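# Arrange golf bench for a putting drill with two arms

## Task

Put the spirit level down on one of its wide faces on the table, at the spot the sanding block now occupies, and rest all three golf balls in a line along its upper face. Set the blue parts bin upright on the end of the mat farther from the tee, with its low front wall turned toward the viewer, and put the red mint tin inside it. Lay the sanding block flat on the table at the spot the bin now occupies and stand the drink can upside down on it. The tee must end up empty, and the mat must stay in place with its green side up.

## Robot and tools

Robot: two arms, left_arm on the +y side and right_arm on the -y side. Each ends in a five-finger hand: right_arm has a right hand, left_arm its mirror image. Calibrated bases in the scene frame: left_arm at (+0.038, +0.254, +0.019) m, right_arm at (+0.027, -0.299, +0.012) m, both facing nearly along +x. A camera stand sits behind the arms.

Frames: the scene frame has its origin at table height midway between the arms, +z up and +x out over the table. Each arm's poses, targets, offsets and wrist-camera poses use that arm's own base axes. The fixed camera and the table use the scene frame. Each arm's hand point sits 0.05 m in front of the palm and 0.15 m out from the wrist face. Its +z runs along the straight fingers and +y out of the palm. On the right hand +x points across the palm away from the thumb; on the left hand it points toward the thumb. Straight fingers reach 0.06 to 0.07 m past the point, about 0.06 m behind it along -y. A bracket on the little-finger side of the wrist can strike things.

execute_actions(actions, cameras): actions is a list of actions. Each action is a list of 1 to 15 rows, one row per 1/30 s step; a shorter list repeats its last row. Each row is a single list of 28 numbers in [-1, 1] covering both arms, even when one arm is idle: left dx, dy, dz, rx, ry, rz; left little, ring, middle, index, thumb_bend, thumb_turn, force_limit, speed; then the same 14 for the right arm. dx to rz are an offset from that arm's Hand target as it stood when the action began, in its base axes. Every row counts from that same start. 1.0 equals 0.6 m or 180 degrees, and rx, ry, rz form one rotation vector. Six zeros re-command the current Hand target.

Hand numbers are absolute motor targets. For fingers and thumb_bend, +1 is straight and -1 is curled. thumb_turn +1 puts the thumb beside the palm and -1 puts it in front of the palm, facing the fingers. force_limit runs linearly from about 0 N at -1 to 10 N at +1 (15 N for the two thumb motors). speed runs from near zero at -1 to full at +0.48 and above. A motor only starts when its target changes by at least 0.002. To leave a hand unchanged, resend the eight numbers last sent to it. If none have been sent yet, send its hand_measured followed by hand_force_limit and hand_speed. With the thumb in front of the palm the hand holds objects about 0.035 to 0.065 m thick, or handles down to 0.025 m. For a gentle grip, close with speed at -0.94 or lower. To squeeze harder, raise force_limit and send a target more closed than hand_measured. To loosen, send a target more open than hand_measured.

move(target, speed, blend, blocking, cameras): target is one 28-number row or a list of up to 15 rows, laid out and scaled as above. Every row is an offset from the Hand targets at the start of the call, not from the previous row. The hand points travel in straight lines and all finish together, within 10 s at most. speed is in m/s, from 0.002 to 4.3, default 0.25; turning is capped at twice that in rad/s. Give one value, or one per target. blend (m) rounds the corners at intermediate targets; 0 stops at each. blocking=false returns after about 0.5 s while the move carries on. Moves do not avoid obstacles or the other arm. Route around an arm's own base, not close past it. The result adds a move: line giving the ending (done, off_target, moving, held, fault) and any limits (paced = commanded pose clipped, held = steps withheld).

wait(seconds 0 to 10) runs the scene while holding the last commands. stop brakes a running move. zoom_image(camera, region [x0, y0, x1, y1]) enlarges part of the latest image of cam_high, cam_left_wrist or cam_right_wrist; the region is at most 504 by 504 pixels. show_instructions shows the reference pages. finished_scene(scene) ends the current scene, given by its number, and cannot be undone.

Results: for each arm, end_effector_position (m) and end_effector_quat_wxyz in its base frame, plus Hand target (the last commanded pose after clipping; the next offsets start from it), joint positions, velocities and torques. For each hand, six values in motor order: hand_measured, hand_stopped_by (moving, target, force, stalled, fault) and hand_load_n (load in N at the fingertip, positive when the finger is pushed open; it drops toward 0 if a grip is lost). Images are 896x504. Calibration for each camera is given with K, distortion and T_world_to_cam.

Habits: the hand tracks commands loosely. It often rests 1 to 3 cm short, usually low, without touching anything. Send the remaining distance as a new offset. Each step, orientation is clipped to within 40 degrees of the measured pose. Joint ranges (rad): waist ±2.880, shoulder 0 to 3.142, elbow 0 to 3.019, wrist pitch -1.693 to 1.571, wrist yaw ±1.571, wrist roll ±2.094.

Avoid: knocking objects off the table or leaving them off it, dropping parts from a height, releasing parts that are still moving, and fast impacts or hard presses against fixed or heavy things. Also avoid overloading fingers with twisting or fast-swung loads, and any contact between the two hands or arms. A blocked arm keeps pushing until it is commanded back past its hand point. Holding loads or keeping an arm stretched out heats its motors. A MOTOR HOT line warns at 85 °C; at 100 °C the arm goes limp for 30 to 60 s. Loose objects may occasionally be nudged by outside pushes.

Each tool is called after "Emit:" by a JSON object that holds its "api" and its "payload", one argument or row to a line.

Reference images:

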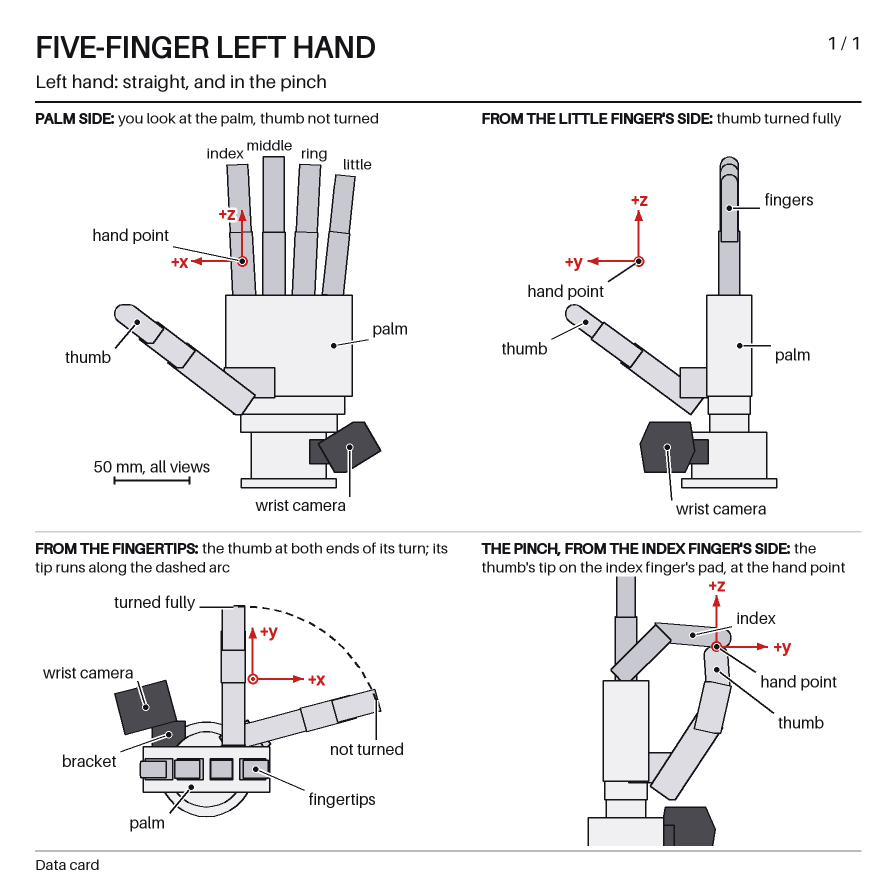

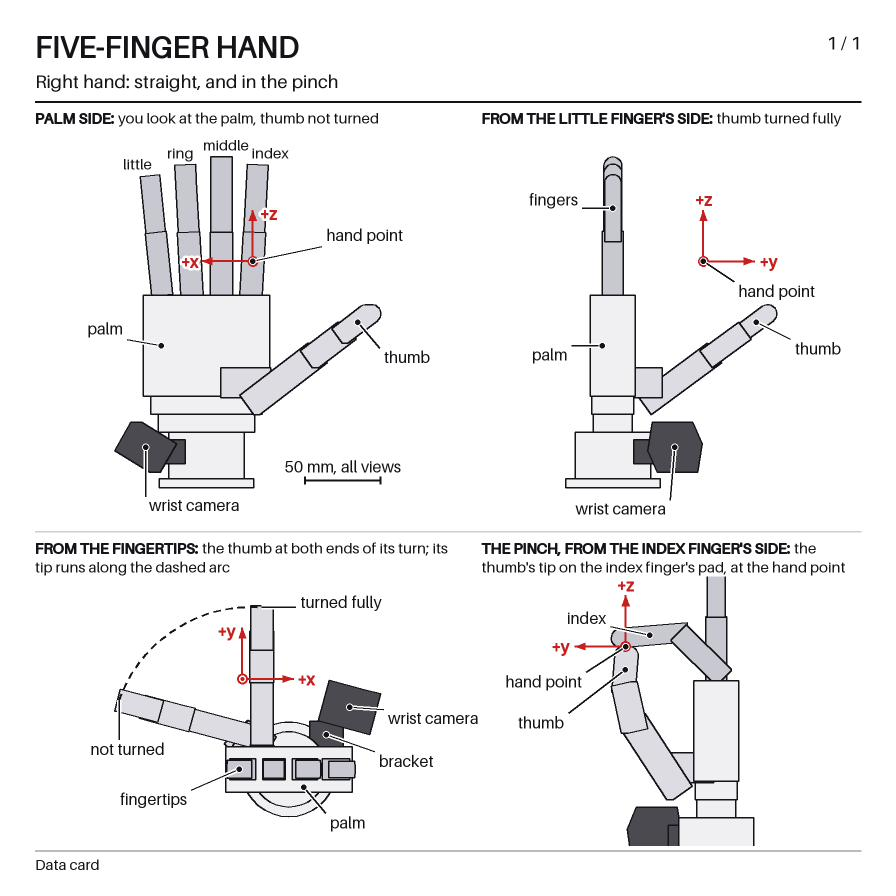

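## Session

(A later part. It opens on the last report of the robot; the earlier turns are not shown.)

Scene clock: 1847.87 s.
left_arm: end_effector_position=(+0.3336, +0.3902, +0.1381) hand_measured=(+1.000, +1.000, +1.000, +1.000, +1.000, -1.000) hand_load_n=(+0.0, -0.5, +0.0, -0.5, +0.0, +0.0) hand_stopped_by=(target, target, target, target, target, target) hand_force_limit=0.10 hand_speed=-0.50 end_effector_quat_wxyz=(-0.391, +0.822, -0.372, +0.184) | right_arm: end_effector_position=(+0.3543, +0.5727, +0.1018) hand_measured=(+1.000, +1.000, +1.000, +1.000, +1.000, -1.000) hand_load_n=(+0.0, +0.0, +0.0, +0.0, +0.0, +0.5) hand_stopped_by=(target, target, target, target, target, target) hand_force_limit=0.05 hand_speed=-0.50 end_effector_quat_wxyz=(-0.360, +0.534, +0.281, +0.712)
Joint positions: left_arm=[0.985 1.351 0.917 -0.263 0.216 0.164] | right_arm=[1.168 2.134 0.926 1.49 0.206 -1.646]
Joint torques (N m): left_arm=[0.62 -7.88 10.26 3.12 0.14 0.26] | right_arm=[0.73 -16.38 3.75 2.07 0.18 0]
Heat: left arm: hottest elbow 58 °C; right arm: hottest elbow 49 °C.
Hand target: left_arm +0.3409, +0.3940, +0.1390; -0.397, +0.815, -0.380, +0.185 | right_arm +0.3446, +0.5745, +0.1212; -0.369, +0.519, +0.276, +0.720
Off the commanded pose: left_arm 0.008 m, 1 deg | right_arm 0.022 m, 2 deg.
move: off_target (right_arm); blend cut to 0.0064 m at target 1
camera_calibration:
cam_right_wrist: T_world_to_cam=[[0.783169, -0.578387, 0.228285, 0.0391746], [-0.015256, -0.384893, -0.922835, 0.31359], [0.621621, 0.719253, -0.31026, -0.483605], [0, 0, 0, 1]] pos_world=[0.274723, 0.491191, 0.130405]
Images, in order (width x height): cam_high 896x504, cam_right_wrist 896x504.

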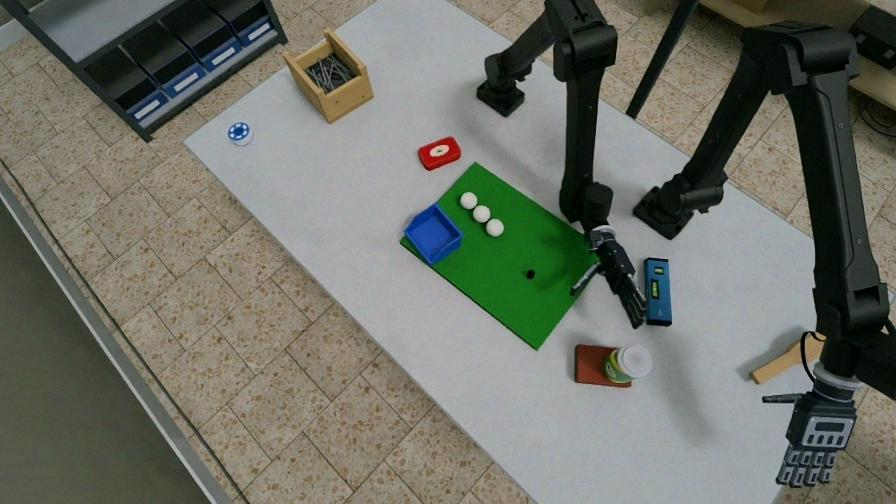

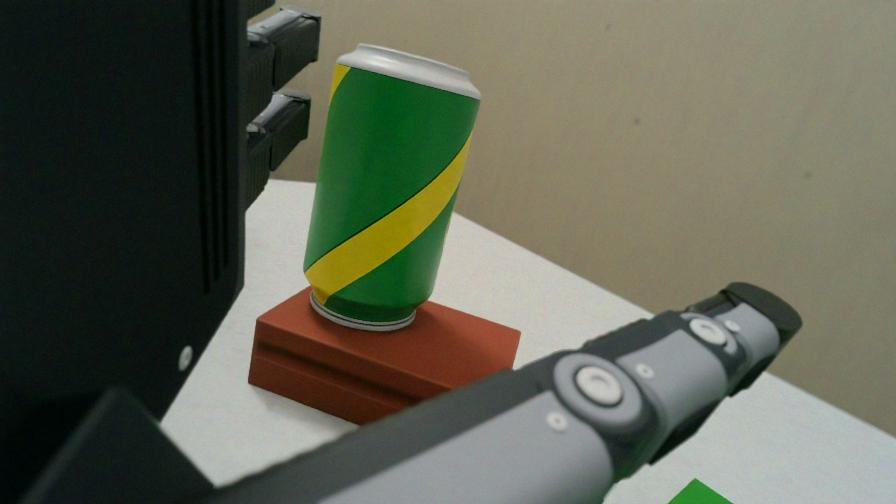

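Emit:
{"api": "move", "payload": {
  "target": [
    [0,0,0,0,0,0,1,1,1,1,1,-1,0.1,-0.5,-0.08,-0.1,0.17,0.0,0.0,0,0.8,0.8,0.8,0.8,0.8,-1,0.05,-0.5],
    [0,0,0,0,0,0,1,1,1,1,1,-1,0.1,-0.5,-0.2,-0.05,0.17,-0.115,0.263,0.1044,0.8,0.8,0.8,0.8,0.8,-1,0.05,-0.5],
    [0,0,0,0,0,0,1,1,1,1,1,-1,0.1,-0.5,-0.25,0.03,0.13,-0.2302,0.5260,0.2088,0.8,0.8,0.8,0.8,0.8,-1,0.05,-0.5]
  ],
  "speed": 0.3,
  "blend": 0.02,
  "cameras": ["cam_high","cam_right_wrist"]
}}

Emit:
{"api": "zoom_image", "payload": {
  "camera": "cam_high",
  "region": [570, 200, 750, 350]
}}

Scene clock: 1907.83 s.
left_arm: end_effector_position=(+0.3336, +0.3902, +0.1381) hand_measured=(+1.000, +1.000, +1.000, +1.000, +1.000, -1.000) hand_load_n=(+0.0, +0.0, +0.0, +0.0, +0.0, +0.0) hand_stopped_by=(target, target, target, target, target, target) hand_force_limit=0.10 hand_speed=-0.50 end_effector_quat_wxyz=(-0.391, +0.822, -0.372, +0.184) | right_arm: end_effector_position=(+0.1779, +0.5782, +0.1786) hand_measured=(+0.800, +0.800, +0.800, +0.800, +0.800, -1.000) hand_load_n=(+0.0, +0.0, +0.0, +0.0, +0.0, +0.0) hand_stopped_by=(target, target, target, target, target, target) hand_force_limit=0.05 hand_speed=-0.50 end_effector_quat_wxyz=(-0.435, +0.847, +0.263, -0.156)
Joint positions: left_arm=[0.985 1.351 0.917 -0.263 0.216 0.164] | right_arm=[1.059 1.768 1.54 -0.822 -0.848 -0.873]
Joint torques (N m): left_arm=[0.62 -7.88 10.28 3.12 0.14 0.26] | right_arm=[-1.49 -13.86 13.27 0.2 -0.51 0.09]
Heat: left arm: hottest elbow 58 °C; right arm: hottest elbow 39 °C.
Hand target: left_arm +0.3409, +0.3940, +0.1390; -0.397, +0.815, -0.380, +0.185 | right_arm +0.1945, +0.5925, +0.1992; -0.448, +0.842, +0.266, -0.141
Off the commanded pose: left_arm 0.008 m, 1 deg | right_arm 0.030 m, 2 deg.
move: off_target (right_arm)
camera_calibration:
cam_right_wrist: T_world_to_cam=[[0.449751, -0.322757, -0.832798, 0.26394], [-0.315514, -0.92972, 0.189926, 0.553601], [-0.835568, 0.17734, -0.519977, 0.255923], [0, 0, 0, 1]] pos_world=[0.269802, 0.554497, 0.247739]
Images, in order (width x height): cam_high 896x504, cam_right_wrist 896x504.

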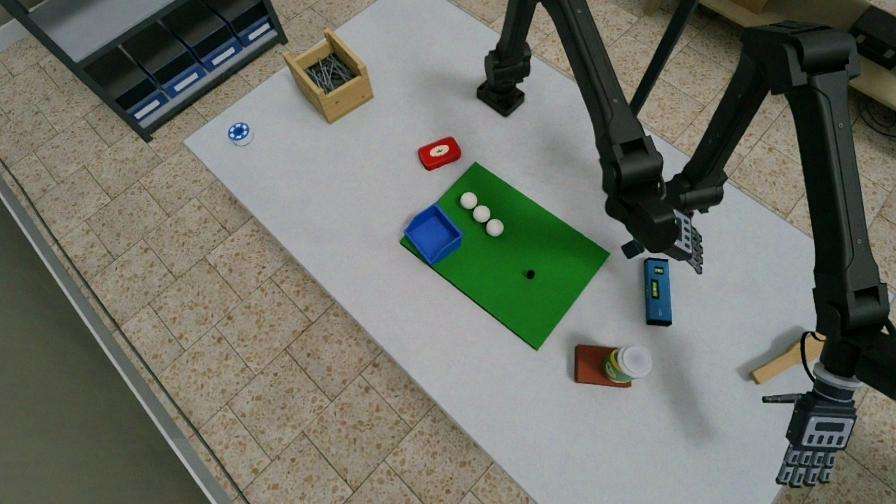

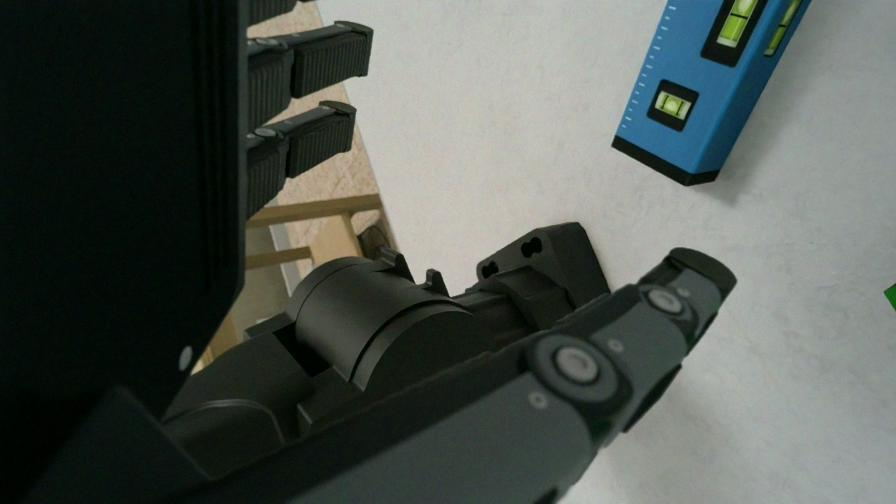

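Scaled by 2.800.

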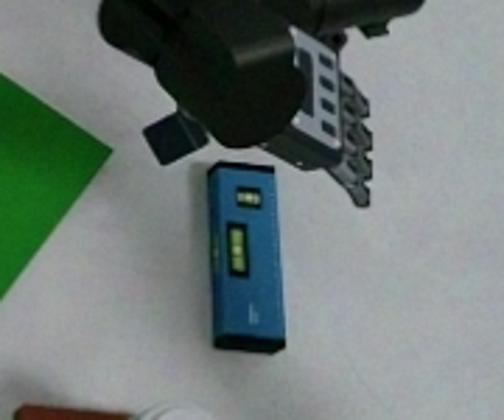

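Emit:
{"api": "move", "payload": {
  "target": [
    [0,0,0,0,0,0,1,1,1,1,1,-1,0.1,-0.5,-0.0275,0.081,-0.19,0,0,0.01,0.8,0.8,0.8,0.8,0.8,-1,0.05,-0.5]
  ],
  "speed": 0.15,
  "cameras": ["cam_high","cam_right_wrist"]
}}

Emit:
{"api": "zoom_image", "payload": {
  "camera": "cam_high",
  "region": [570, 200, 750, 350]
}}

Scene clock: 1935.13 s.
left_arm: end_effector_position=(+0.3336, +0.3902, +0.1381) hand_measured=(+1.000, +1.000, +1.000, +1.000, +1.000, -1.000) hand_load_n=(+0.0, +0.0, +0.0, +0.0, +0.0, +0.0) hand_stopped_by=(target, target, target, target, target, target) hand_force_limit=0.10 hand_speed=-0.50 end_effector_quat_wxyz=(-0.391, +0.822, -0.372, +0.184) | right_arm: end_effector_position=(+0.1782, +0.6274, +0.0793) hand_measured=(+0.800, +0.800, +0.800, +0.800, +0.800, -1.000) hand_load_n=(+0.0, +0.0, -0.5, +0.0, +0.0, +0.0) hand_stopped_by=(target, target, target, target, target, target) hand_force_limit=0.05 hand_speed=-0.50 end_effector_quat_wxyz=(-0.437, +0.843, +0.273, -0.156)
Joint positions: left_arm=[0.985 1.351 0.917 -0.263 0.216 0.164] | right_arm=[1.097 1.956 1.54 -0.602 -0.838 -0.848]
Joint torques (N m): left_arm=[0.62 -7.88 10.26 3.11 0.14 0.26] | right_arm=[0.15 -15.68 9.89 1.36 -0.29 0.21]
Heat: left arm: hottest elbow 58 °C; right arm: hottest elbow 44 °C.
Hand target: left_arm +0.3409, +0.3940, +0.1390; -0.397, +0.815, -0.380, +0.185 | right_arm +0.1781, +0.6411, +0.0853; -0.446, +0.837, +0.279, -0.148
Off the commanded pose: left_arm 0.008 m, 1 deg | right_arm 0.015 m, 2 deg.
move: off_target (right_arm)
camera_calibration:
cam_right_wrist: T_world_to_cam=[[0.460853, -0.30496, -0.833435, 0.183969], [-0.299384, -0.93748, 0.177485, 0.621236], [-0.835454, 0.167723, -0.523341, 0.20208], [0, 0, 0, 1]] pos_world=[0.270034, 0.604606, 0.148823]
Images, in order (width x height): cam_high 896x504, cam_right_wrist 896x504.

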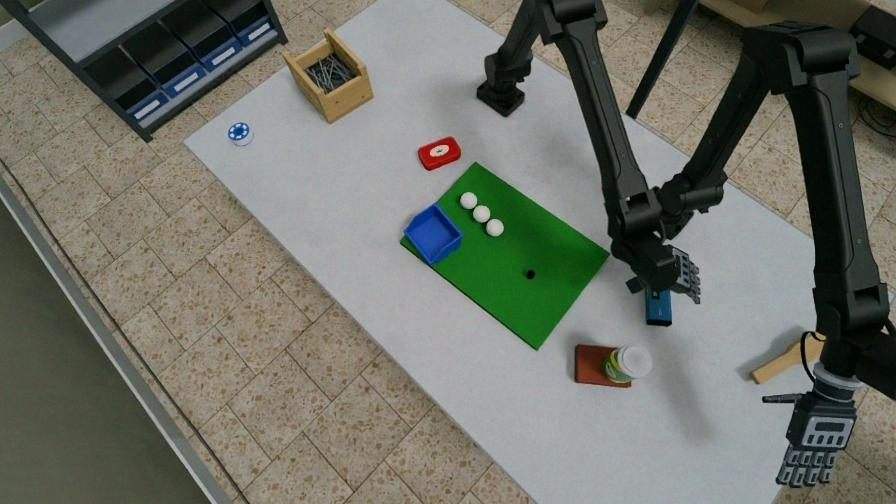

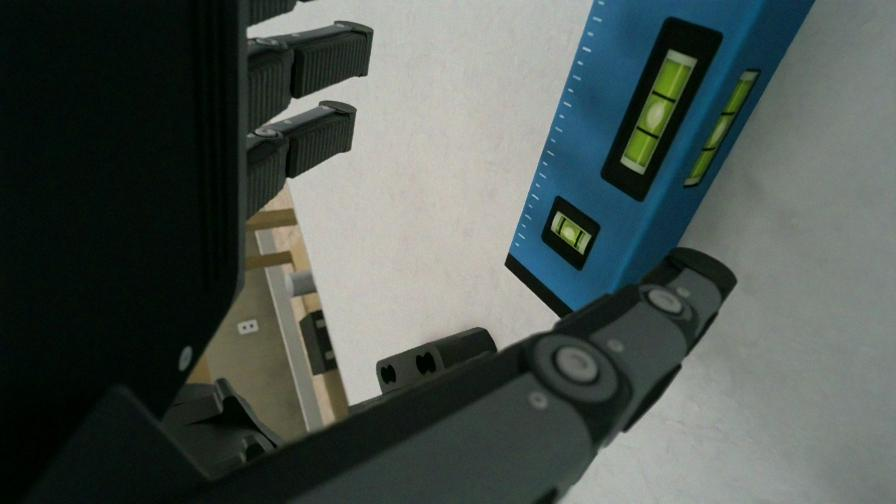

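Scaled by 2.800.

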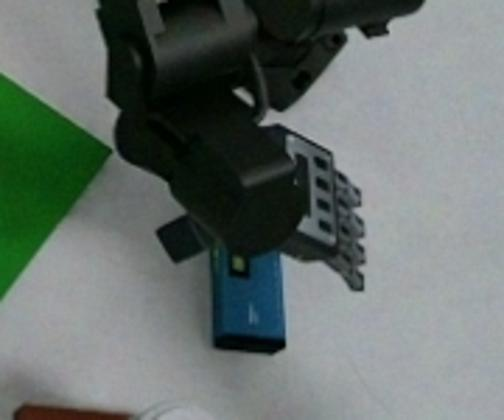

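Emit:
{"api": "move", "payload": {
  "target": [
    [0,0,0,0,0,0,1,1,1,1,1,-1,0.1,-0.5,-0.009,0.015,-0.075,0,0,0.0,0.8,0.8,0.8,0.8,0.8,-1,0.05,-0.5]
  ],
  "speed": 0.1,
  "cameras": ["cam_high","cam_right_wrist"]
}}

Emit:
{"api": "zoom_image", "payload": {
  "camera": "cam_high",
  "region": [570, 200, 750, 350]
}}

Scene clock: 1948.30 s.
left_arm: end_effector_position=(+0.3336, +0.3902, +0.1381) hand_measured=(+1.000, +1.000, +1.000, +1.000, +1.000, -1.000) hand_load_n=(+0.0, +0.0, +0.0, +0.0, -0.5, +0.0) hand_stopped_by=(target, target, target, target, target, target) hand_force_limit=0.10 hand_speed=-0.50 end_effector_quat_wxyz=(-0.391, +0.822, -0.372, +0.184) | right_arm: end_effector_position=(+0.1805, +0.6456, +0.0476) hand_measured=(+0.800, +0.800, +0.800, +0.800, +0.800, -1.000) hand_load_n=(+0.0, +0.0, +0.0, +0.0, +0.0, +0.0) hand_stopped_by=(target, target, target, target, target, target) hand_force_limit=0.05 hand_speed=-0.50 end_effector_quat_wxyz=(-0.446, +0.839, +0.276, -0.146)
Joint positions: left_arm=[0.985 1.351 0.917 -0.263 0.216 0.164] | right_arm=[1.108 2.017 1.54 -0.499 -0.83 -0.831]
Joint torques (N m): left_arm=[0.62 -7.88 10.28 3.11 0.14 0.26] | right_arm=[0.5 -16.03 7.68 1.43 -0.28 0.2]
Heat: left arm: hottest elbow 58 °C; right arm: hottest elbow 45 °C.
Hand target: left_arm +0.3409, +0.3940, +0.1390; -0.397, +0.815, -0.380, +0.185 | right_arm +0.1728, +0.6500, +0.0402; -0.446, +0.838, +0.279, -0.148
Off the commanded pose: left_arm 0.008 m, 1 deg | right_arm 0.012 m, 0 deg.
move: off_target (right_arm)
camera_calibration:
cam_right_wrist: T_world_to_cam=[[0.471449, -0.285094, -0.83454, 0.147359], [-0.305418, -0.940526, 0.148764, 0.649032], [-0.827318, 0.184749, -0.530483, 0.172224], [0, 0, 0, 1]] pos_world=[0.271238, 0.620624, 0.117786]
Images, in order (width x height): cam_high 896x504, cam_right_wrist 896x504.

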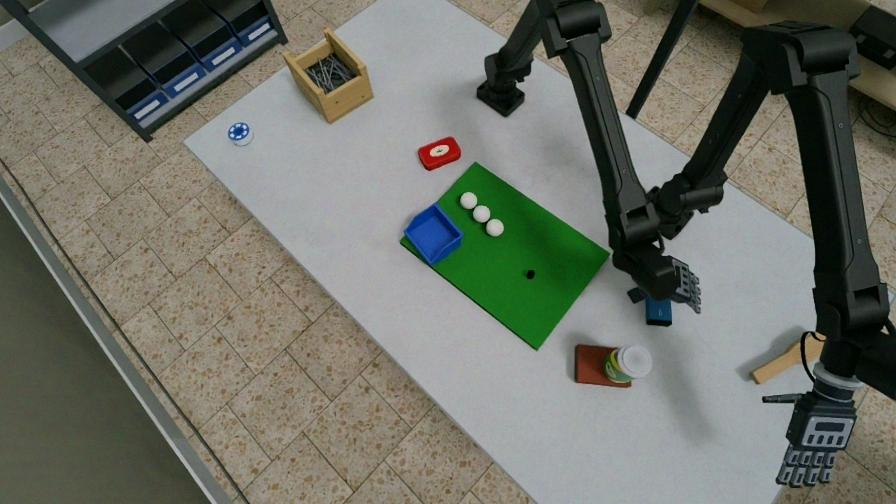

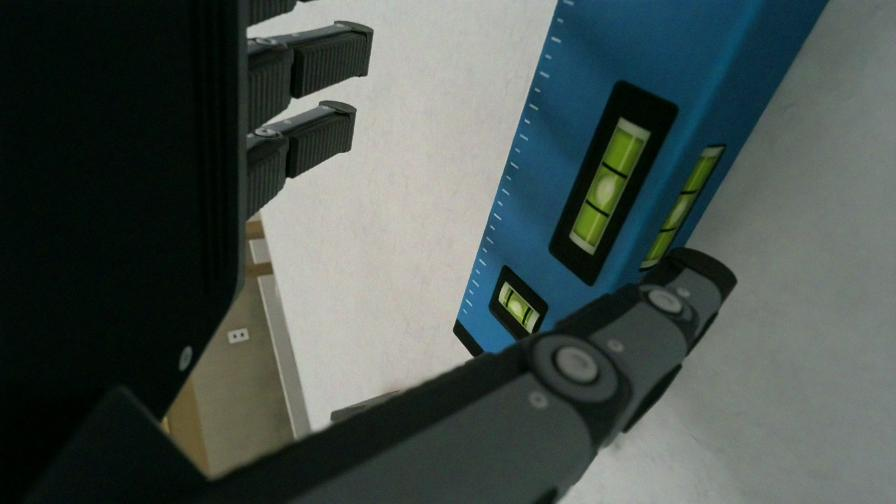

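Scaled by 2.800.

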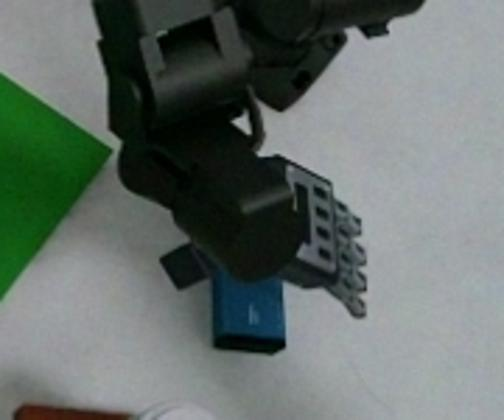

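Emit:
{"api": "move", "payload": {
  "target": [
    [0,0,0,0,0,0,1,1,1,1,1,-1,0.1,-0.5,-0.008,-0.018,0,0,0,0.0,0.8,0.8,0.8,0.8,0.8,-1,0.05,-0.5],
    [0,0,0,0,0,0,1,1,1,1,1,-1,0.1,-0.5,-0.008,-0.018,-0.054,0,0,0.0,0.8,0.8,0.8,0.8,0.8,-1,0.05,-0.5]
  ],
  "speed": 0.08,
  "cameras": ["cam_right_wrist"]
}}

Scene clock: 1966.17 s.
left_arm: end_effector_position=(+0.3336, +0.3902, +0.1381) hand_measured=(+1.000, +1.000, +1.000, +1.000, +1.000, -1.000) hand_load_n=(+0.0, +0.0, +0.0, +0.0, +0.0, +0.0) hand_stopped_by=(target, target, target, target, target, target) hand_force_limit=0.10 hand_speed=-0.50 end_effector_quat_wxyz=(-0.391, +0.822, -0.372, +0.184) | right_arm: end_effector_position=(+0.1768, +0.6381, +0.0219) hand_measured=(+0.800, +0.800, +0.800, +0.800, +0.800, -1.000) hand_load_n=(+0.0, +0.0, +0.0, +0.0, +0.0, +0.0) hand_stopped_by=(target, target, target, target, target, target) hand_force_limit=0.05 hand_speed=-0.50 end_effector_quat_wxyz=(-0.450, +0.837, +0.278, -0.142)
Joint positions: left_arm=[0.985 1.351 0.917 -0.263 0.216 0.164] | right_arm=[1.108 2.026 1.476 -0.413 -0.83 -0.831]
Joint torques (N m): left_arm=[0.62 -7.82 10.28 3.12 0.14 0.26] | right_arm=[0.44 -15.27 6.95 1.42 -0.29 0.19]
Heat: left arm: hottest elbow 58 °C; right arm: hottest elbow 43 °C.
Hand target: left_arm +0.3409, +0.3940, +0.1390; -0.397, +0.815, -0.380, +0.185 | right_arm +0.1680, +0.6393, +0.0078; -0.446, +0.838, +0.279, -0.148
Off the commanded pose: left_arm 0.008 m, 1 deg | right_arm 0.017 m, 1 deg.
move: off_target (right_arm)
camera_calibration:
cam_right_wrist: T_world_to_cam=[[0.475828, -0.276295, -0.835014, 0.119118], [-0.306197, -0.942027, 0.137219, 0.645969], [-0.824519, 0.190386, -0.532844, 0.15285], [0, 0, 0, 1]] pos_world=[0.267142, 0.612331, 0.0922714]
Images, in order (width x height): cam_right_wrist 896x504.

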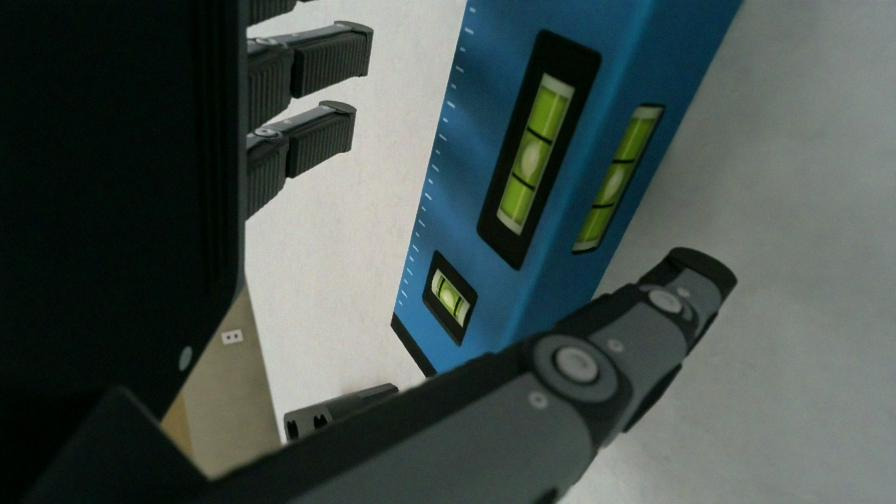

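Emit:
{"api": "move", "payload": {
  "target": [
    [0,0,0,0,0,0,1,1,1,1,1,-1,0.1,-0.5,-0.002,-0.004,-0.022,0,0,0.0,0.8,0.8,0.8,0.8,0.8,-1,0.05,-0.5]
  ],
  "speed": 0.06,
  "cameras": []
}}

Emit:
{"api": "move", "payload": {
  "target": [
    [0,0,0,0,0,0,1,1,1,1,1,-1,0.1,-0.5,0,0,0,0,0,0.0,0.2,0.2,0.2,0.2,0.2,-1,0.05,-0.85]
  ],
  "speed": 0.06,
  "cameras": ["cam_high","cam_right_wrist"]
}}

Scene clock: 1980.30 s.
left_arm: end_effector_position=(+0.3336, +0.3902, +0.1381) hand_measured=(+1.000, +1.000, +1.000, +1.000, +1.000, -1.000) hand_load_n=(+0.0, +0.0, +0.0, +0.0, +0.0, +0.0) hand_stopped_by=(target, target, target, target, target, target) hand_force_limit=0.10 hand_speed=-0.50 end_effector_quat_wxyz=(-0.391, +0.822, -0.372, +0.184) | right_arm: end_effector_position=(+0.1760, +0.6366, +0.0099) hand_measured=(+0.800, +0.800, +0.800, +0.800, +0.800, -1.000) hand_load_n=(+0.0, +0.0, +0.0, +0.0, -0.5, +0.0) hand_stopped_by=(target, target, target, target, target, target) hand_force_limit=0.05 hand_speed=-0.50 end_effector_quat_wxyz=(-0.451, +0.836, +0.279, -0.141)
Joint positions: left_arm=[0.985 1.351 0.917 -0.263 0.216 0.164] | right_arm=[1.108 2.038 1.458 -0.38 -0.83 -0.83]
Joint torques (N m): left_arm=[0.62 -7.88 10.26 3.11 0.14 0.26] | right_arm=[0.44 -14.92 6.8 1.4 -0.28 0.19]
Heat: left arm: hottest elbow 58 °C; right arm: hottest elbow 44 °C.
Hand target: left_arm +0.3409, +0.3940, +0.1390; -0.397, +0.815, -0.380, +0.185 | right_arm +0.1668, +0.6369, -0.0054; -0.446, +0.837, +0.279, -0.148
Off the commanded pose: left_arm 0.008 m, 1 deg | right_arm 0.018 m, 1 deg.
move: off_target (right_arm)
No camera images: "cameras" was empty.

Scene clock: 1982.00 s.
left_arm: end_effector_position=(+0.3336, +0.3902, +0.1381) hand_measured=(+1.000, +1.000, +1.000, +1.000, +1.000, -1.000) hand_load_n=(+0.0, +0.0, +0.0, +0.0, +0.0, +0.0) hand_stopped_by=(target, target, target, target, target, target) hand_force_limit=0.10 hand_speed=-0.50 end_effector_quat_wxyz=(-0.391, +0.822, -0.372, +0.184) | right_arm: end_effector_position=(+0.1743, +0.6384, +0.0106) hand_measured=(+0.200, +0.206, +0.218, +0.206, +0.508, -1.000) hand_load_n=(+1.0, +6.5, +1.5, +9.0, +13.0, +2.0) hand_stopped_by=(target, force, force, force, force, target) hand_force_limit=0.05 hand_speed=-0.85 end_effector_quat_wxyz=(-0.453, +0.834, +0.280, -0.141)
Joint positions: left_arm=[0.985 1.351 0.917 -0.263 0.216 0.164] | right_arm=[1.111 2.038 1.458 -0.373 -0.832 -0.829]
Joint torques (N m): left_arm=[0.62 -7.88 10.26 3.11 0.14 0.26] | right_arm=[0.26 -15.21 6.83 1.18 -0.19 0.18]
Heat: left arm: hottest elbow 58 °C; right arm: hottest elbow 44 °C.
Hand target: left_arm +0.3409, +0.3940, +0.1390; -0.397, +0.815, -0.380, +0.185 | right_arm +0.1668, +0.6370, -0.0053; -0.446, +0.837, +0.279, -0.148
Off the commanded pose: left_arm 0.008 m, 1 deg | right_arm 0.018 m, 1 deg.
move: off_target (right_arm)
camera_calibration:
cam_right_wrist: T_world_to_cam=[[0.478278, -0.267257, -0.836555, 0.104803], [-0.303507, -0.944177, 0.128117, 0.648106], [-0.824096, 0.192625, -0.532693, 0.143269], [0, 0, 0, 1]] pos_world=[0.264648, 0.612339, 0.0809584]
Images, in order (width x height): cam_high 896x504, cam_right_wrist 896x504.

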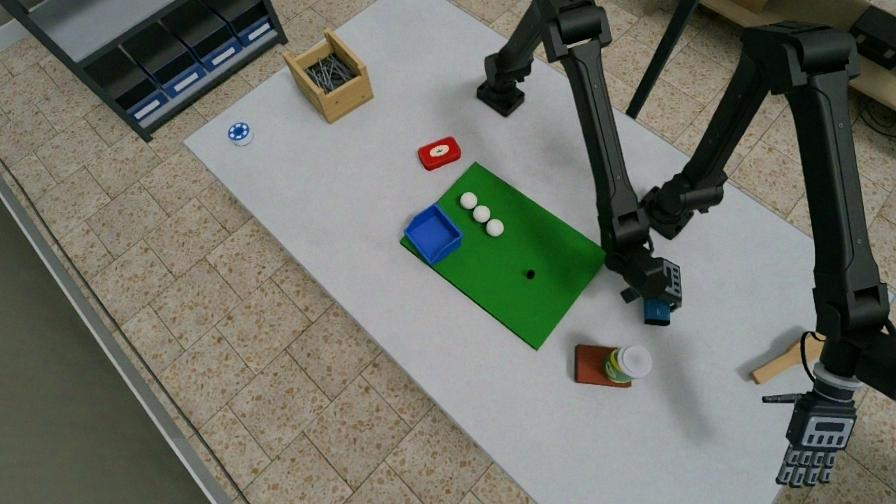

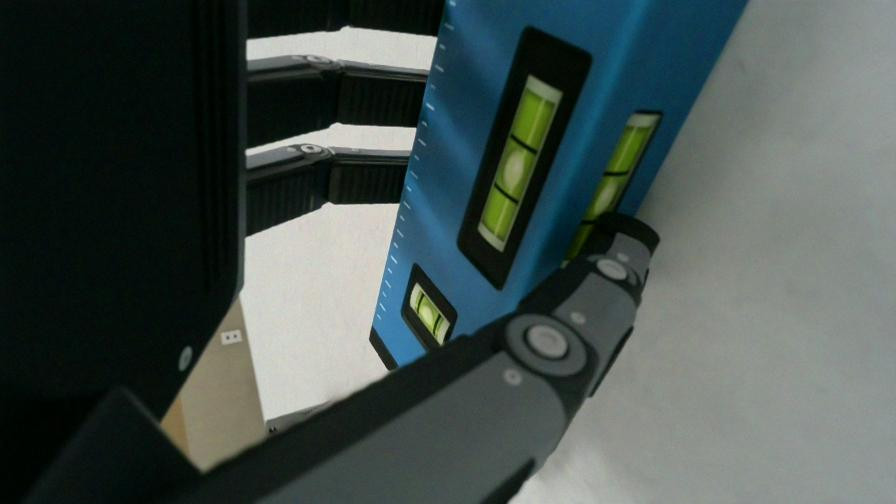

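Emit:
{"api": "move", "payload": {
  "target": [
    [0,0,0,0,0,0,1,1,1,1,1,-1,0.1,-0.5,0,0,0,0,0,0.0,0.05,0.2,0.1,0.2,0.2,-1,0.05,-0.9]
  ],
  "speed": 0.06,
  "cameras": []
}}

Emit:
{"api": "move", "payload": {
  "target": [
    [0,0,0,0,0,0,1,1,1,1,1,-1,0.1,-0.5,0.02,-0.01,0.15,0,0,0.0,0.05,0.2,0.1,0.2,0.2,-1,0.05,-0.9]
  ],
  "speed": 0.1,
  "cameras": ["cam_high","cam_right_wrist"]
}}

Scene clock: 1998.73 s.
left_arm: end_effector_position=(+0.3336, +0.3902, +0.1381) hand_measured=(+1.000, +1.000, +1.000, +1.000, +1.000, -1.000) hand_load_n=(+0.0, +0.0, +0.0, +0.0, +0.0, +0.0) hand_stopped_by=(target, target, target, target, target, target) hand_force_limit=0.10 hand_speed=-0.50 end_effector_quat_wxyz=(-0.391, +0.822, -0.372, +0.184) | right_arm: end_effector_position=(+0.1743, +0.6384, +0.0106) hand_measured=(+0.176, +0.206, +0.212, +0.206, +0.510, -1.000) hand_load_n=(+5.5, +1.0, +4.0, +8.0, +15.0, +4.5) hand_stopped_by=(force, force, force, force, force, target) hand_force_limit=0.05 hand_speed=-0.90 end_effector_quat_wxyz=(-0.453, +0.834, +0.280, -0.141)
Joint positions: left_arm=[0.985 1.351 0.917 -0.263 0.216 0.164] | right_arm=[1.111 2.038 1.458 -0.373 -0.832 -0.828]
Joint torques (N m): left_arm=[0.62 -7.88 10.26 3.11 0.14 0.26] | right_arm=[0.26 -15.27 6.83 1.18 -0.19 0.17]
Heat: left arm: hottest elbow 58 °C; right arm: hottest elbow 43 °C.
Hand target: left_arm +0.3409, +0.3940, +0.1390; -0.397, +0.815, -0.380, +0.185 | right_arm +0.1668, +0.6370, -0.0053; -0.446, +0.837, +0.279, -0.148
Off the commanded pose: left_arm 0.008 m, 1 deg | right_arm 0.018 m, 1 deg.
move: off_target (right_arm)
No camera images: "cameras" was empty.

Scene clock: 2000.13 s.
left_arm: end_effector_position=(+0.3336, +0.3902, +0.1381) hand_measured=(+1.000, +1.000, +1.000, +1.000, +1.000, -1.000) hand_load_n=(+0.0, +0.0, +0.0, +0.0, +0.0, +0.0) hand_stopped_by=(target, target, target, target, target, target) hand_force_limit=0.10 hand_speed=-0.50 end_effector_quat_wxyz=(-0.391, +0.822, -0.372, +0.184) | right_arm: end_effector_position=(+0.1590, +0.6071, +0.0411) hand_measured=(+0.176, +0.206, +0.212, +0.206, +0.510, -1.000) hand_load_n=(+4.5, +0.5, +3.5, +8.0, +15.5, +4.0) hand_stopped_by=(force, force, force, force, force, target) hand_force_limit=0.05 hand_speed=-0.90 end_effector_quat_wxyz=(-0.416, +0.851, +0.266, -0.177)
Joint positions: left_arm=[0.985 1.351 0.917 -0.263 0.216 0.164] | right_arm=[1.111 1.968 1.458 -0.566 -0.835 -0.843]
Joint velocities: left_arm=[-0.005 -0.015 0.022 -0.002 -0.066 -0.154] | right_arm=[within noise]
Joint torques (N m): left_arm=[0.67 -7.88 10.28 3.12 0.14 0.26] | right_arm=[-1.38 -18.26 12.55 0.24 -0.58 0.06]
Heat: left arm: hottest elbow 58 °C; right arm: hottest elbow 43 °C.
Hand target: left_arm +0.3409, +0.3940, +0.1390; -0.397, +0.815, -0.380, +0.185 | right_arm +0.1788, +0.6309, +0.0847; -0.446, +0.837, +0.279, -0.148
Off the commanded pose: left_arm 0.008 m, 1 deg | right_arm 0.053 m, 5 deg.
move: off_target (right_arm)
camera_calibration:
cam_right_wrist: T_world_to_cam=[[0.44202, -0.346723, -0.827285, 0.182879], [-0.285582, -0.928681, 0.236632, 0.593307], [-0.85033, 0.131662, -0.509514, 0.193136], [0, 0, 0, 1]] pos_world=[0.252831, 0.588972, 0.109303]
Images, in order (width x height): cam_high 896x504, cam_right_wrist 896x504.

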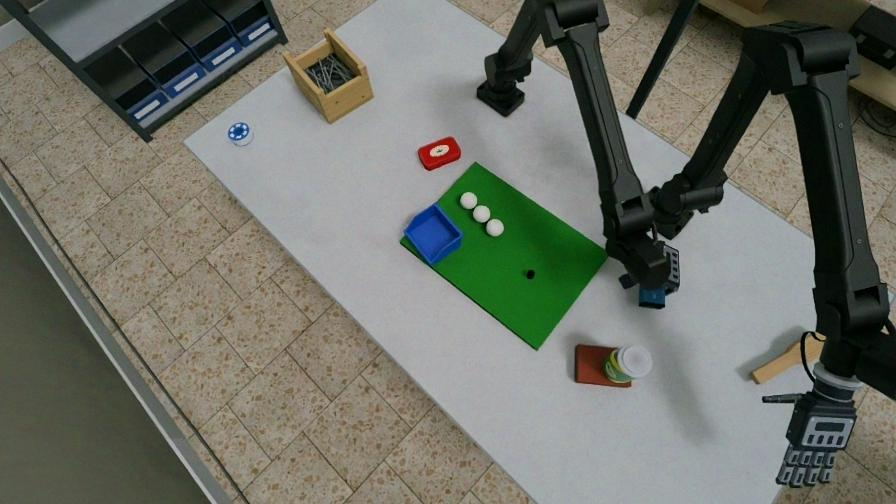

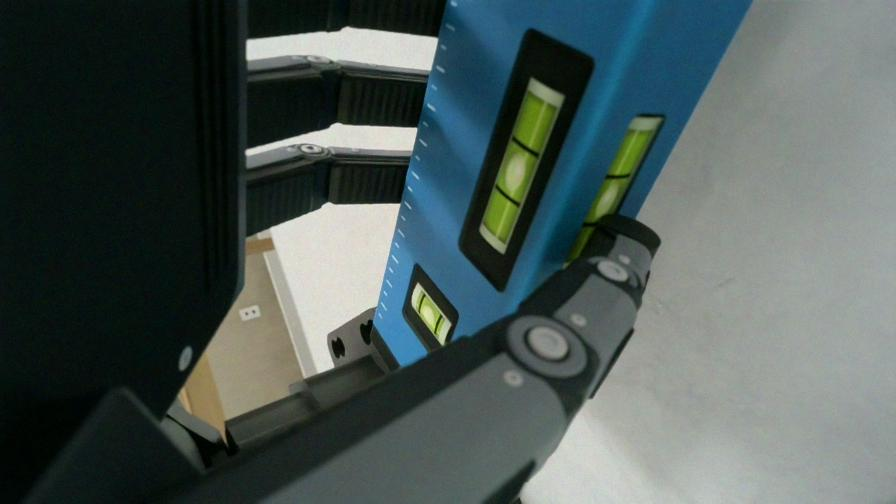

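Emit:
{"api": "move", "payload": {
  "target": [
    [0,0,0,0,0,0,1,1,1,1,1,-1,0.1,-0.5,0.12,-0.12,0.14,0,0,0.0,0.05,0.2,0.1,0.2,0.2,-1,0.05,-0.9],
    [0,0,0,0,0,0,1,1,1,1,1,-1,0.1,-0.5,0.35,-0.45,0.22,0,0,-0.2,0.05,0.2,0.1,0.2,0.2,-1,0.05,-0.9]
  ],
  "speed": 0.2,
  "blend": 0.03,
  "cameras": ["cam_high","cam_right_wrist"]
}}

Scene clock: 2016.37 s.
left_arm: end_effector_position=(+0.3336, +0.3902, +0.1381) hand_measured=(+1.000, +1.000, +1.000, +1.000, +1.000, -1.000) hand_load_n=(+0.0, +0.0, +0.0, +0.0, +0.0, +0.0) hand_stopped_by=(target, target, target, target, target, target) hand_force_limit=0.10 hand_speed=-0.50 end_effector_quat_wxyz=(-0.391, +0.822, -0.372, +0.184) | right_arm: end_effector_position=(+0.3875, +0.3611, +0.2036) hand_measured=(+0.176, +0.206, +0.212, +0.206, +0.510, -1.000) hand_load_n=(+4.5, +0.5, +3.5, +8.0, +15.5, +4.5) hand_stopped_by=(force, force, force, force, force, target) hand_force_limit=0.05 hand_speed=-0.90 end_effector_quat_wxyz=(-0.460, +0.888, +0.003, -0.018)
Joint positions: left_arm=[0.985 1.351 0.917 -0.263 0.216 0.164] | right_arm=[0.51 1.533 1.308 -0.776 -0.818 -0.815]
Joint torques (N m): left_arm=[0.62 -7.88 10.28 3.12 0.14 0.26] | right_arm=[-1.08 -13.92 8.08 1.47 -0.42 0.19]
Heat: left arm: hottest elbow 58 °C; right arm: hottest elbow 50 °C.
Hand target: left_arm +0.3409, +0.3940, +0.1390; -0.397, +0.815, -0.380, +0.185 | right_arm +0.3887, +0.3610, +0.2167; -0.470, +0.883, +0.006, -0.003
Off the commanded pose: left_arm 0.008 m, 1 deg | right_arm 0.013 m, 2 deg.
move: off_target (right_arm)
camera_calibration:
cam_right_wrist: T_world_to_cam=[[0.195917, -0.522194, -0.830018, 0.2903], [-0.785766, -0.589987, 0.185709, 0.473629], [-0.586676, 0.615816, -0.525911, 0.229012], [0, 0, 0, 1]] pos_world=[0.449642, 0.289998, 0.273437]
Images, in order (width x height): cam_high 896x504, cam_right_wrist 896x504.

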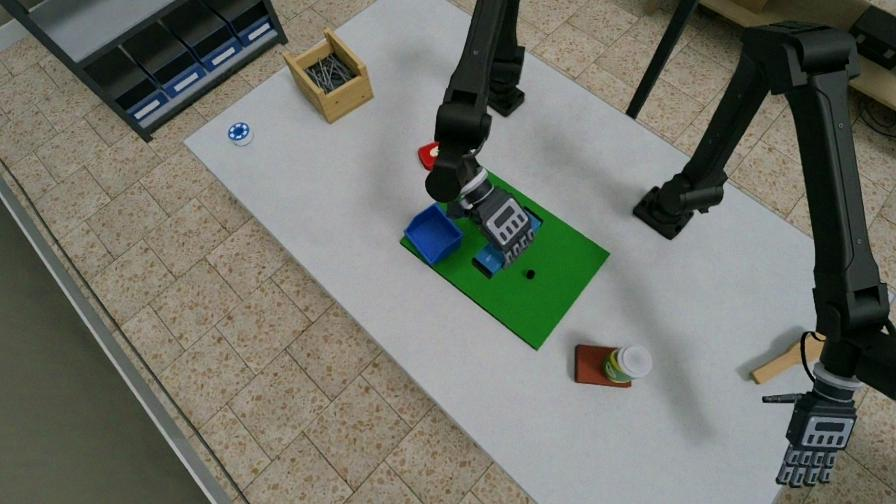

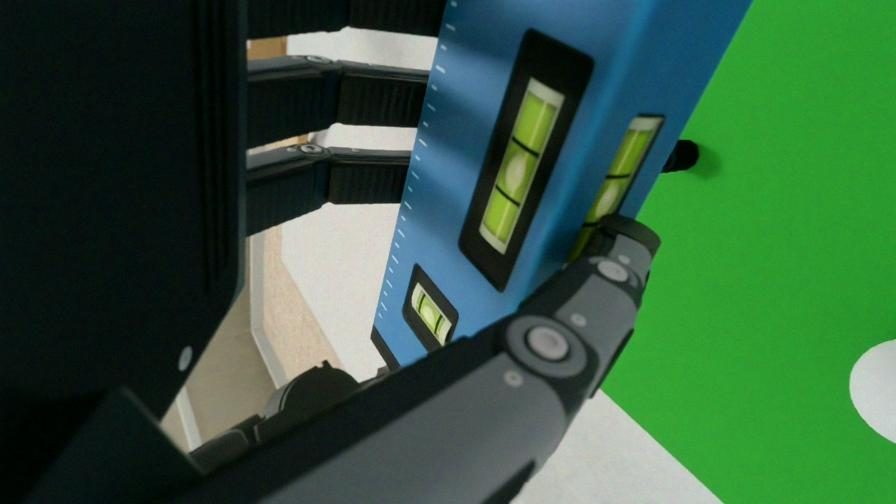

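Emit:
{"api": "move", "payload": {
  "target": [
    [0,0,0,0,0,0,1,1,1,1,1,-1,0.1,-0.5,0.12,-0.3,0.03,0,0,-0.25,0.05,0.2,0.1,0.2,0.2,-1,0.05,-0.9],
    [0,0,0,0,0,0,1,1,1,1,1,-1,0.1,-0.5,0.27,-0.61,0.03,0,0,-0.5,0.05,0.2,0.1,0.2,0.2,-1,0.05,-0.9],
    [0,0,0,0,0,0,1,1,1,1,1,-1,0.1,-0.5,0.27,-0.615,-0.2,0,0,-0.5,0.05,0.2,0.1,0.2,0.2,-1,0.05,-0.9]
  ],
  "speed": 0.25,
  "blend": 0.03,
  "cameras": ["cam_high","cam_right_wrist"]
}}

Emit:
{"api": "zoom_image", "payload": {
  "camera": "cam_high",
  "region": [290, 110, 450, 270]
}}

Scene clock: 2041.17 s.
left_arm: end_effector_position=(+0.3336, +0.3902, +0.1381) hand_measured=(+1.000, +1.000, +1.000, +1.000, +1.000, -1.000) hand_load_n=(+0.0, +0.0, +0.0, +0.0, +0.0, +0.0) hand_stopped_by=(target, target, target, target, target, target) hand_force_limit=0.10 hand_speed=-0.50 end_effector_quat_wxyz=(-0.391, +0.822, -0.372, +0.184) | right_arm: end_effector_position=(+0.5412, -0.0001, +0.0833) hand_measured=(+0.176, +0.206, +0.212, +0.206, +0.510, -1.000) hand_load_n=(+4.5, +0.5, +4.0, +8.5, +15.5, +4.0) hand_stopped_by=(force, force, force, force, force, target) hand_force_limit=0.05 hand_speed=-0.90 end_effector_quat_wxyz=(-0.322, +0.642, -0.620, +0.314)
Joint positions: left_arm=[0.985 1.351 0.917 -0.263 0.216 0.164] | right_arm=[-0.08 1.475 0.854 -0.018 -0.088 -0.071]
Joint torques (N m): left_arm=[0.67 -7.82 10.28 3.12 0.14 0.25] | right_arm=[-1.67 -11.16 8.31 2.22 0.03 0.2]
Heat: left arm: hottest elbow 58 °C; right arm: hottest elbow 46 °C.
Hand target: left_arm +0.3409, +0.3940, +0.1390; -0.397, +0.815, -0.380, +0.185 | right_arm +0.5507, -0.0081, +0.0966; -0.335, +0.629, -0.620, +0.330
Off the commanded pose: left_arm 0.008 m, 1 deg | right_arm 0.018 m, 3 deg.
move: off_target (right_arm)
camera_calibration:
cam_right_wrist: T_world_to_cam=[[-0.537646, -0.230164, -0.811149, 0.36719], [-0.595207, 0.784999, 0.171771, 0.301715], [0.597215, 0.575153, -0.559046, -0.159699], [0, 0, 0, 1]] pos_world=[0.472375, -0.0604804, 0.15674]
Images, in order (width x height): cam_high 896x504, cam_right_wrist 896x504.

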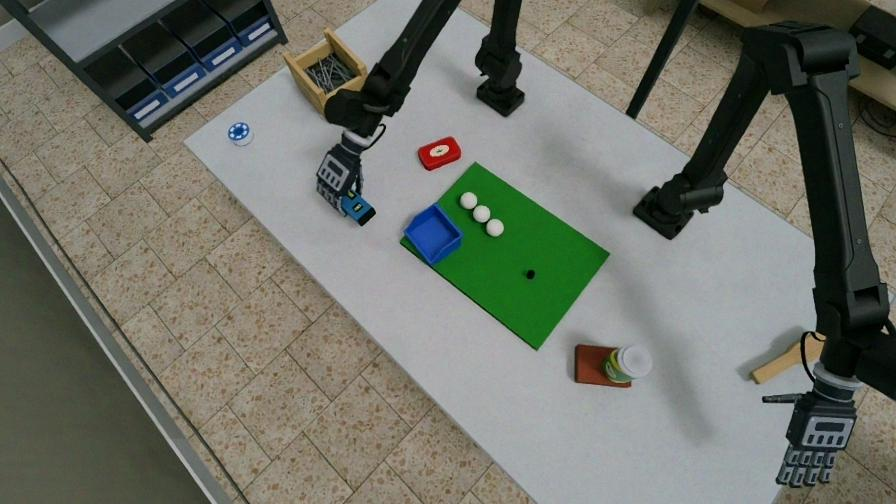

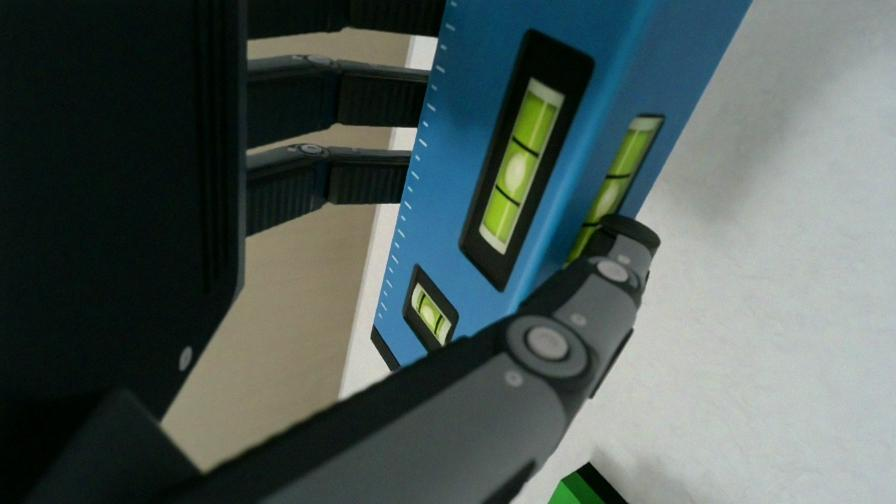

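Scaled by 3.150.

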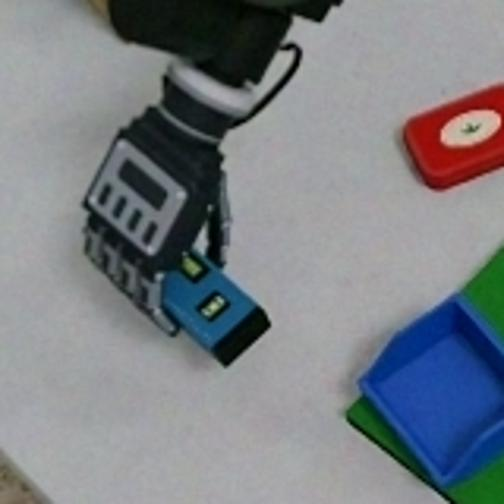

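Emit:
{"api": "move", "payload": {
  "target": [
    [0,0,0,0,0,0,1,1,1,1,1,-1,0.1,-0.5,-0.02,-0.004,-0.11,-0.0045,-0.018,0,0.05,0.2,0.1,0.2,0.2,-1,0.05,-0.9]
  ],
  "speed": 0.1,
  "cameras": ["cam_high"]
}}

Emit:
{"api": "zoom_image", "payload": {
  "camera": "cam_high",
  "region": [290, 110, 450, 270]
}}

Scene clock: 2057.40 s.
left_arm: end_effector_position=(+0.3336, +0.3902, +0.1381) hand_measured=(+1.000, +1.000, +1.000, +1.000, +1.000, -1.000) hand_load_n=(+0.0, +0.0, +0.0, +0.0, +0.5, +0.0) hand_stopped_by=(target, target, target, target, target, target) hand_force_limit=0.10 hand_speed=-0.50 end_effector_quat_wxyz=(-0.391, +0.822, -0.372, +0.184) | right_arm: end_effector_position=(+0.5335, -0.0021, +0.0274) hand_measured=(+0.176, +0.206, +0.212, +0.206, +0.510, -1.000) hand_load_n=(+4.5, +1.0, +3.5, +8.0, +15.5, +4.0) hand_stopped_by=(force, force, force, force, force, target) hand_force_limit=0.05 hand_speed=-0.90 end_effector_quat_wxyz=(-0.343, +0.630, -0.608, +0.341)
Joint positions: left_arm=[0.985 1.351 0.917 -0.263 0.216 0.164] | right_arm=[-0.085 1.57 0.718 0.289 -0.088 -0.071]
Joint torques (N m): left_arm=[0.62 -7.88 10.26 3.11 0.14 0.25] | right_arm=[-1.67 -10.17 6.6 2.32 0.04 0.11]
Heat: left arm: hottest elbow 58 °C; right arm: hottest elbow 44 °C.
Hand target: left_arm +0.3409, +0.3940, +0.1390; -0.397, +0.815, -0.380, +0.185 | right_arm +0.5387, -0.0104, +0.0306; -0.347, +0.621, -0.608, +0.352
Off the commanded pose: left_arm 0.008 m, 1 deg | right_arm 0.010 m, 2 deg.
move: done
Images, in order (width x height): cam_high 896x504.

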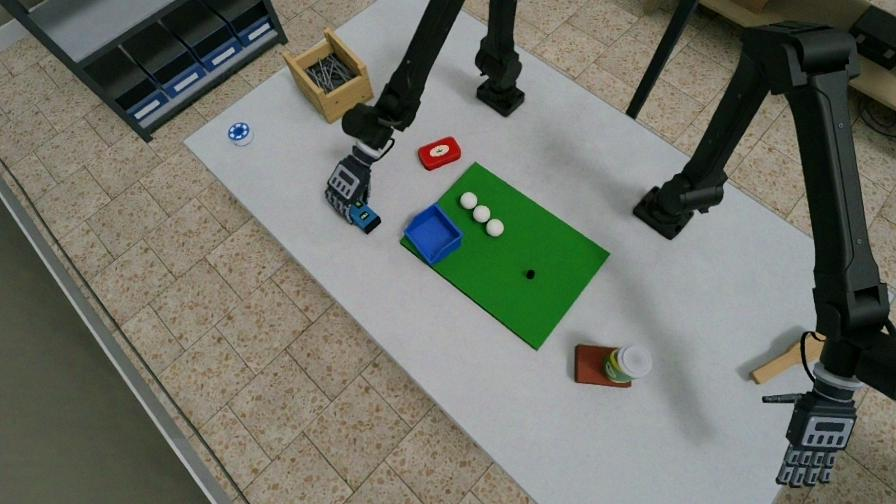

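Scaled by 3.150.

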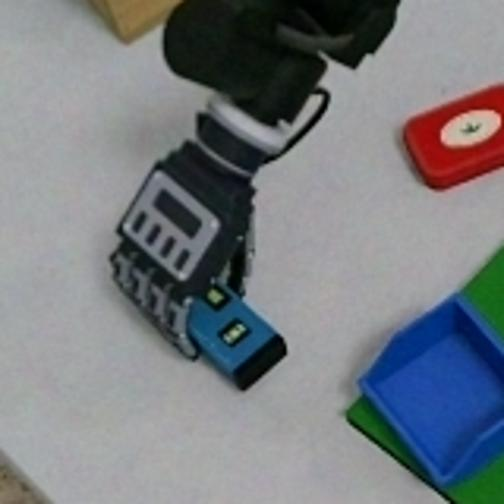

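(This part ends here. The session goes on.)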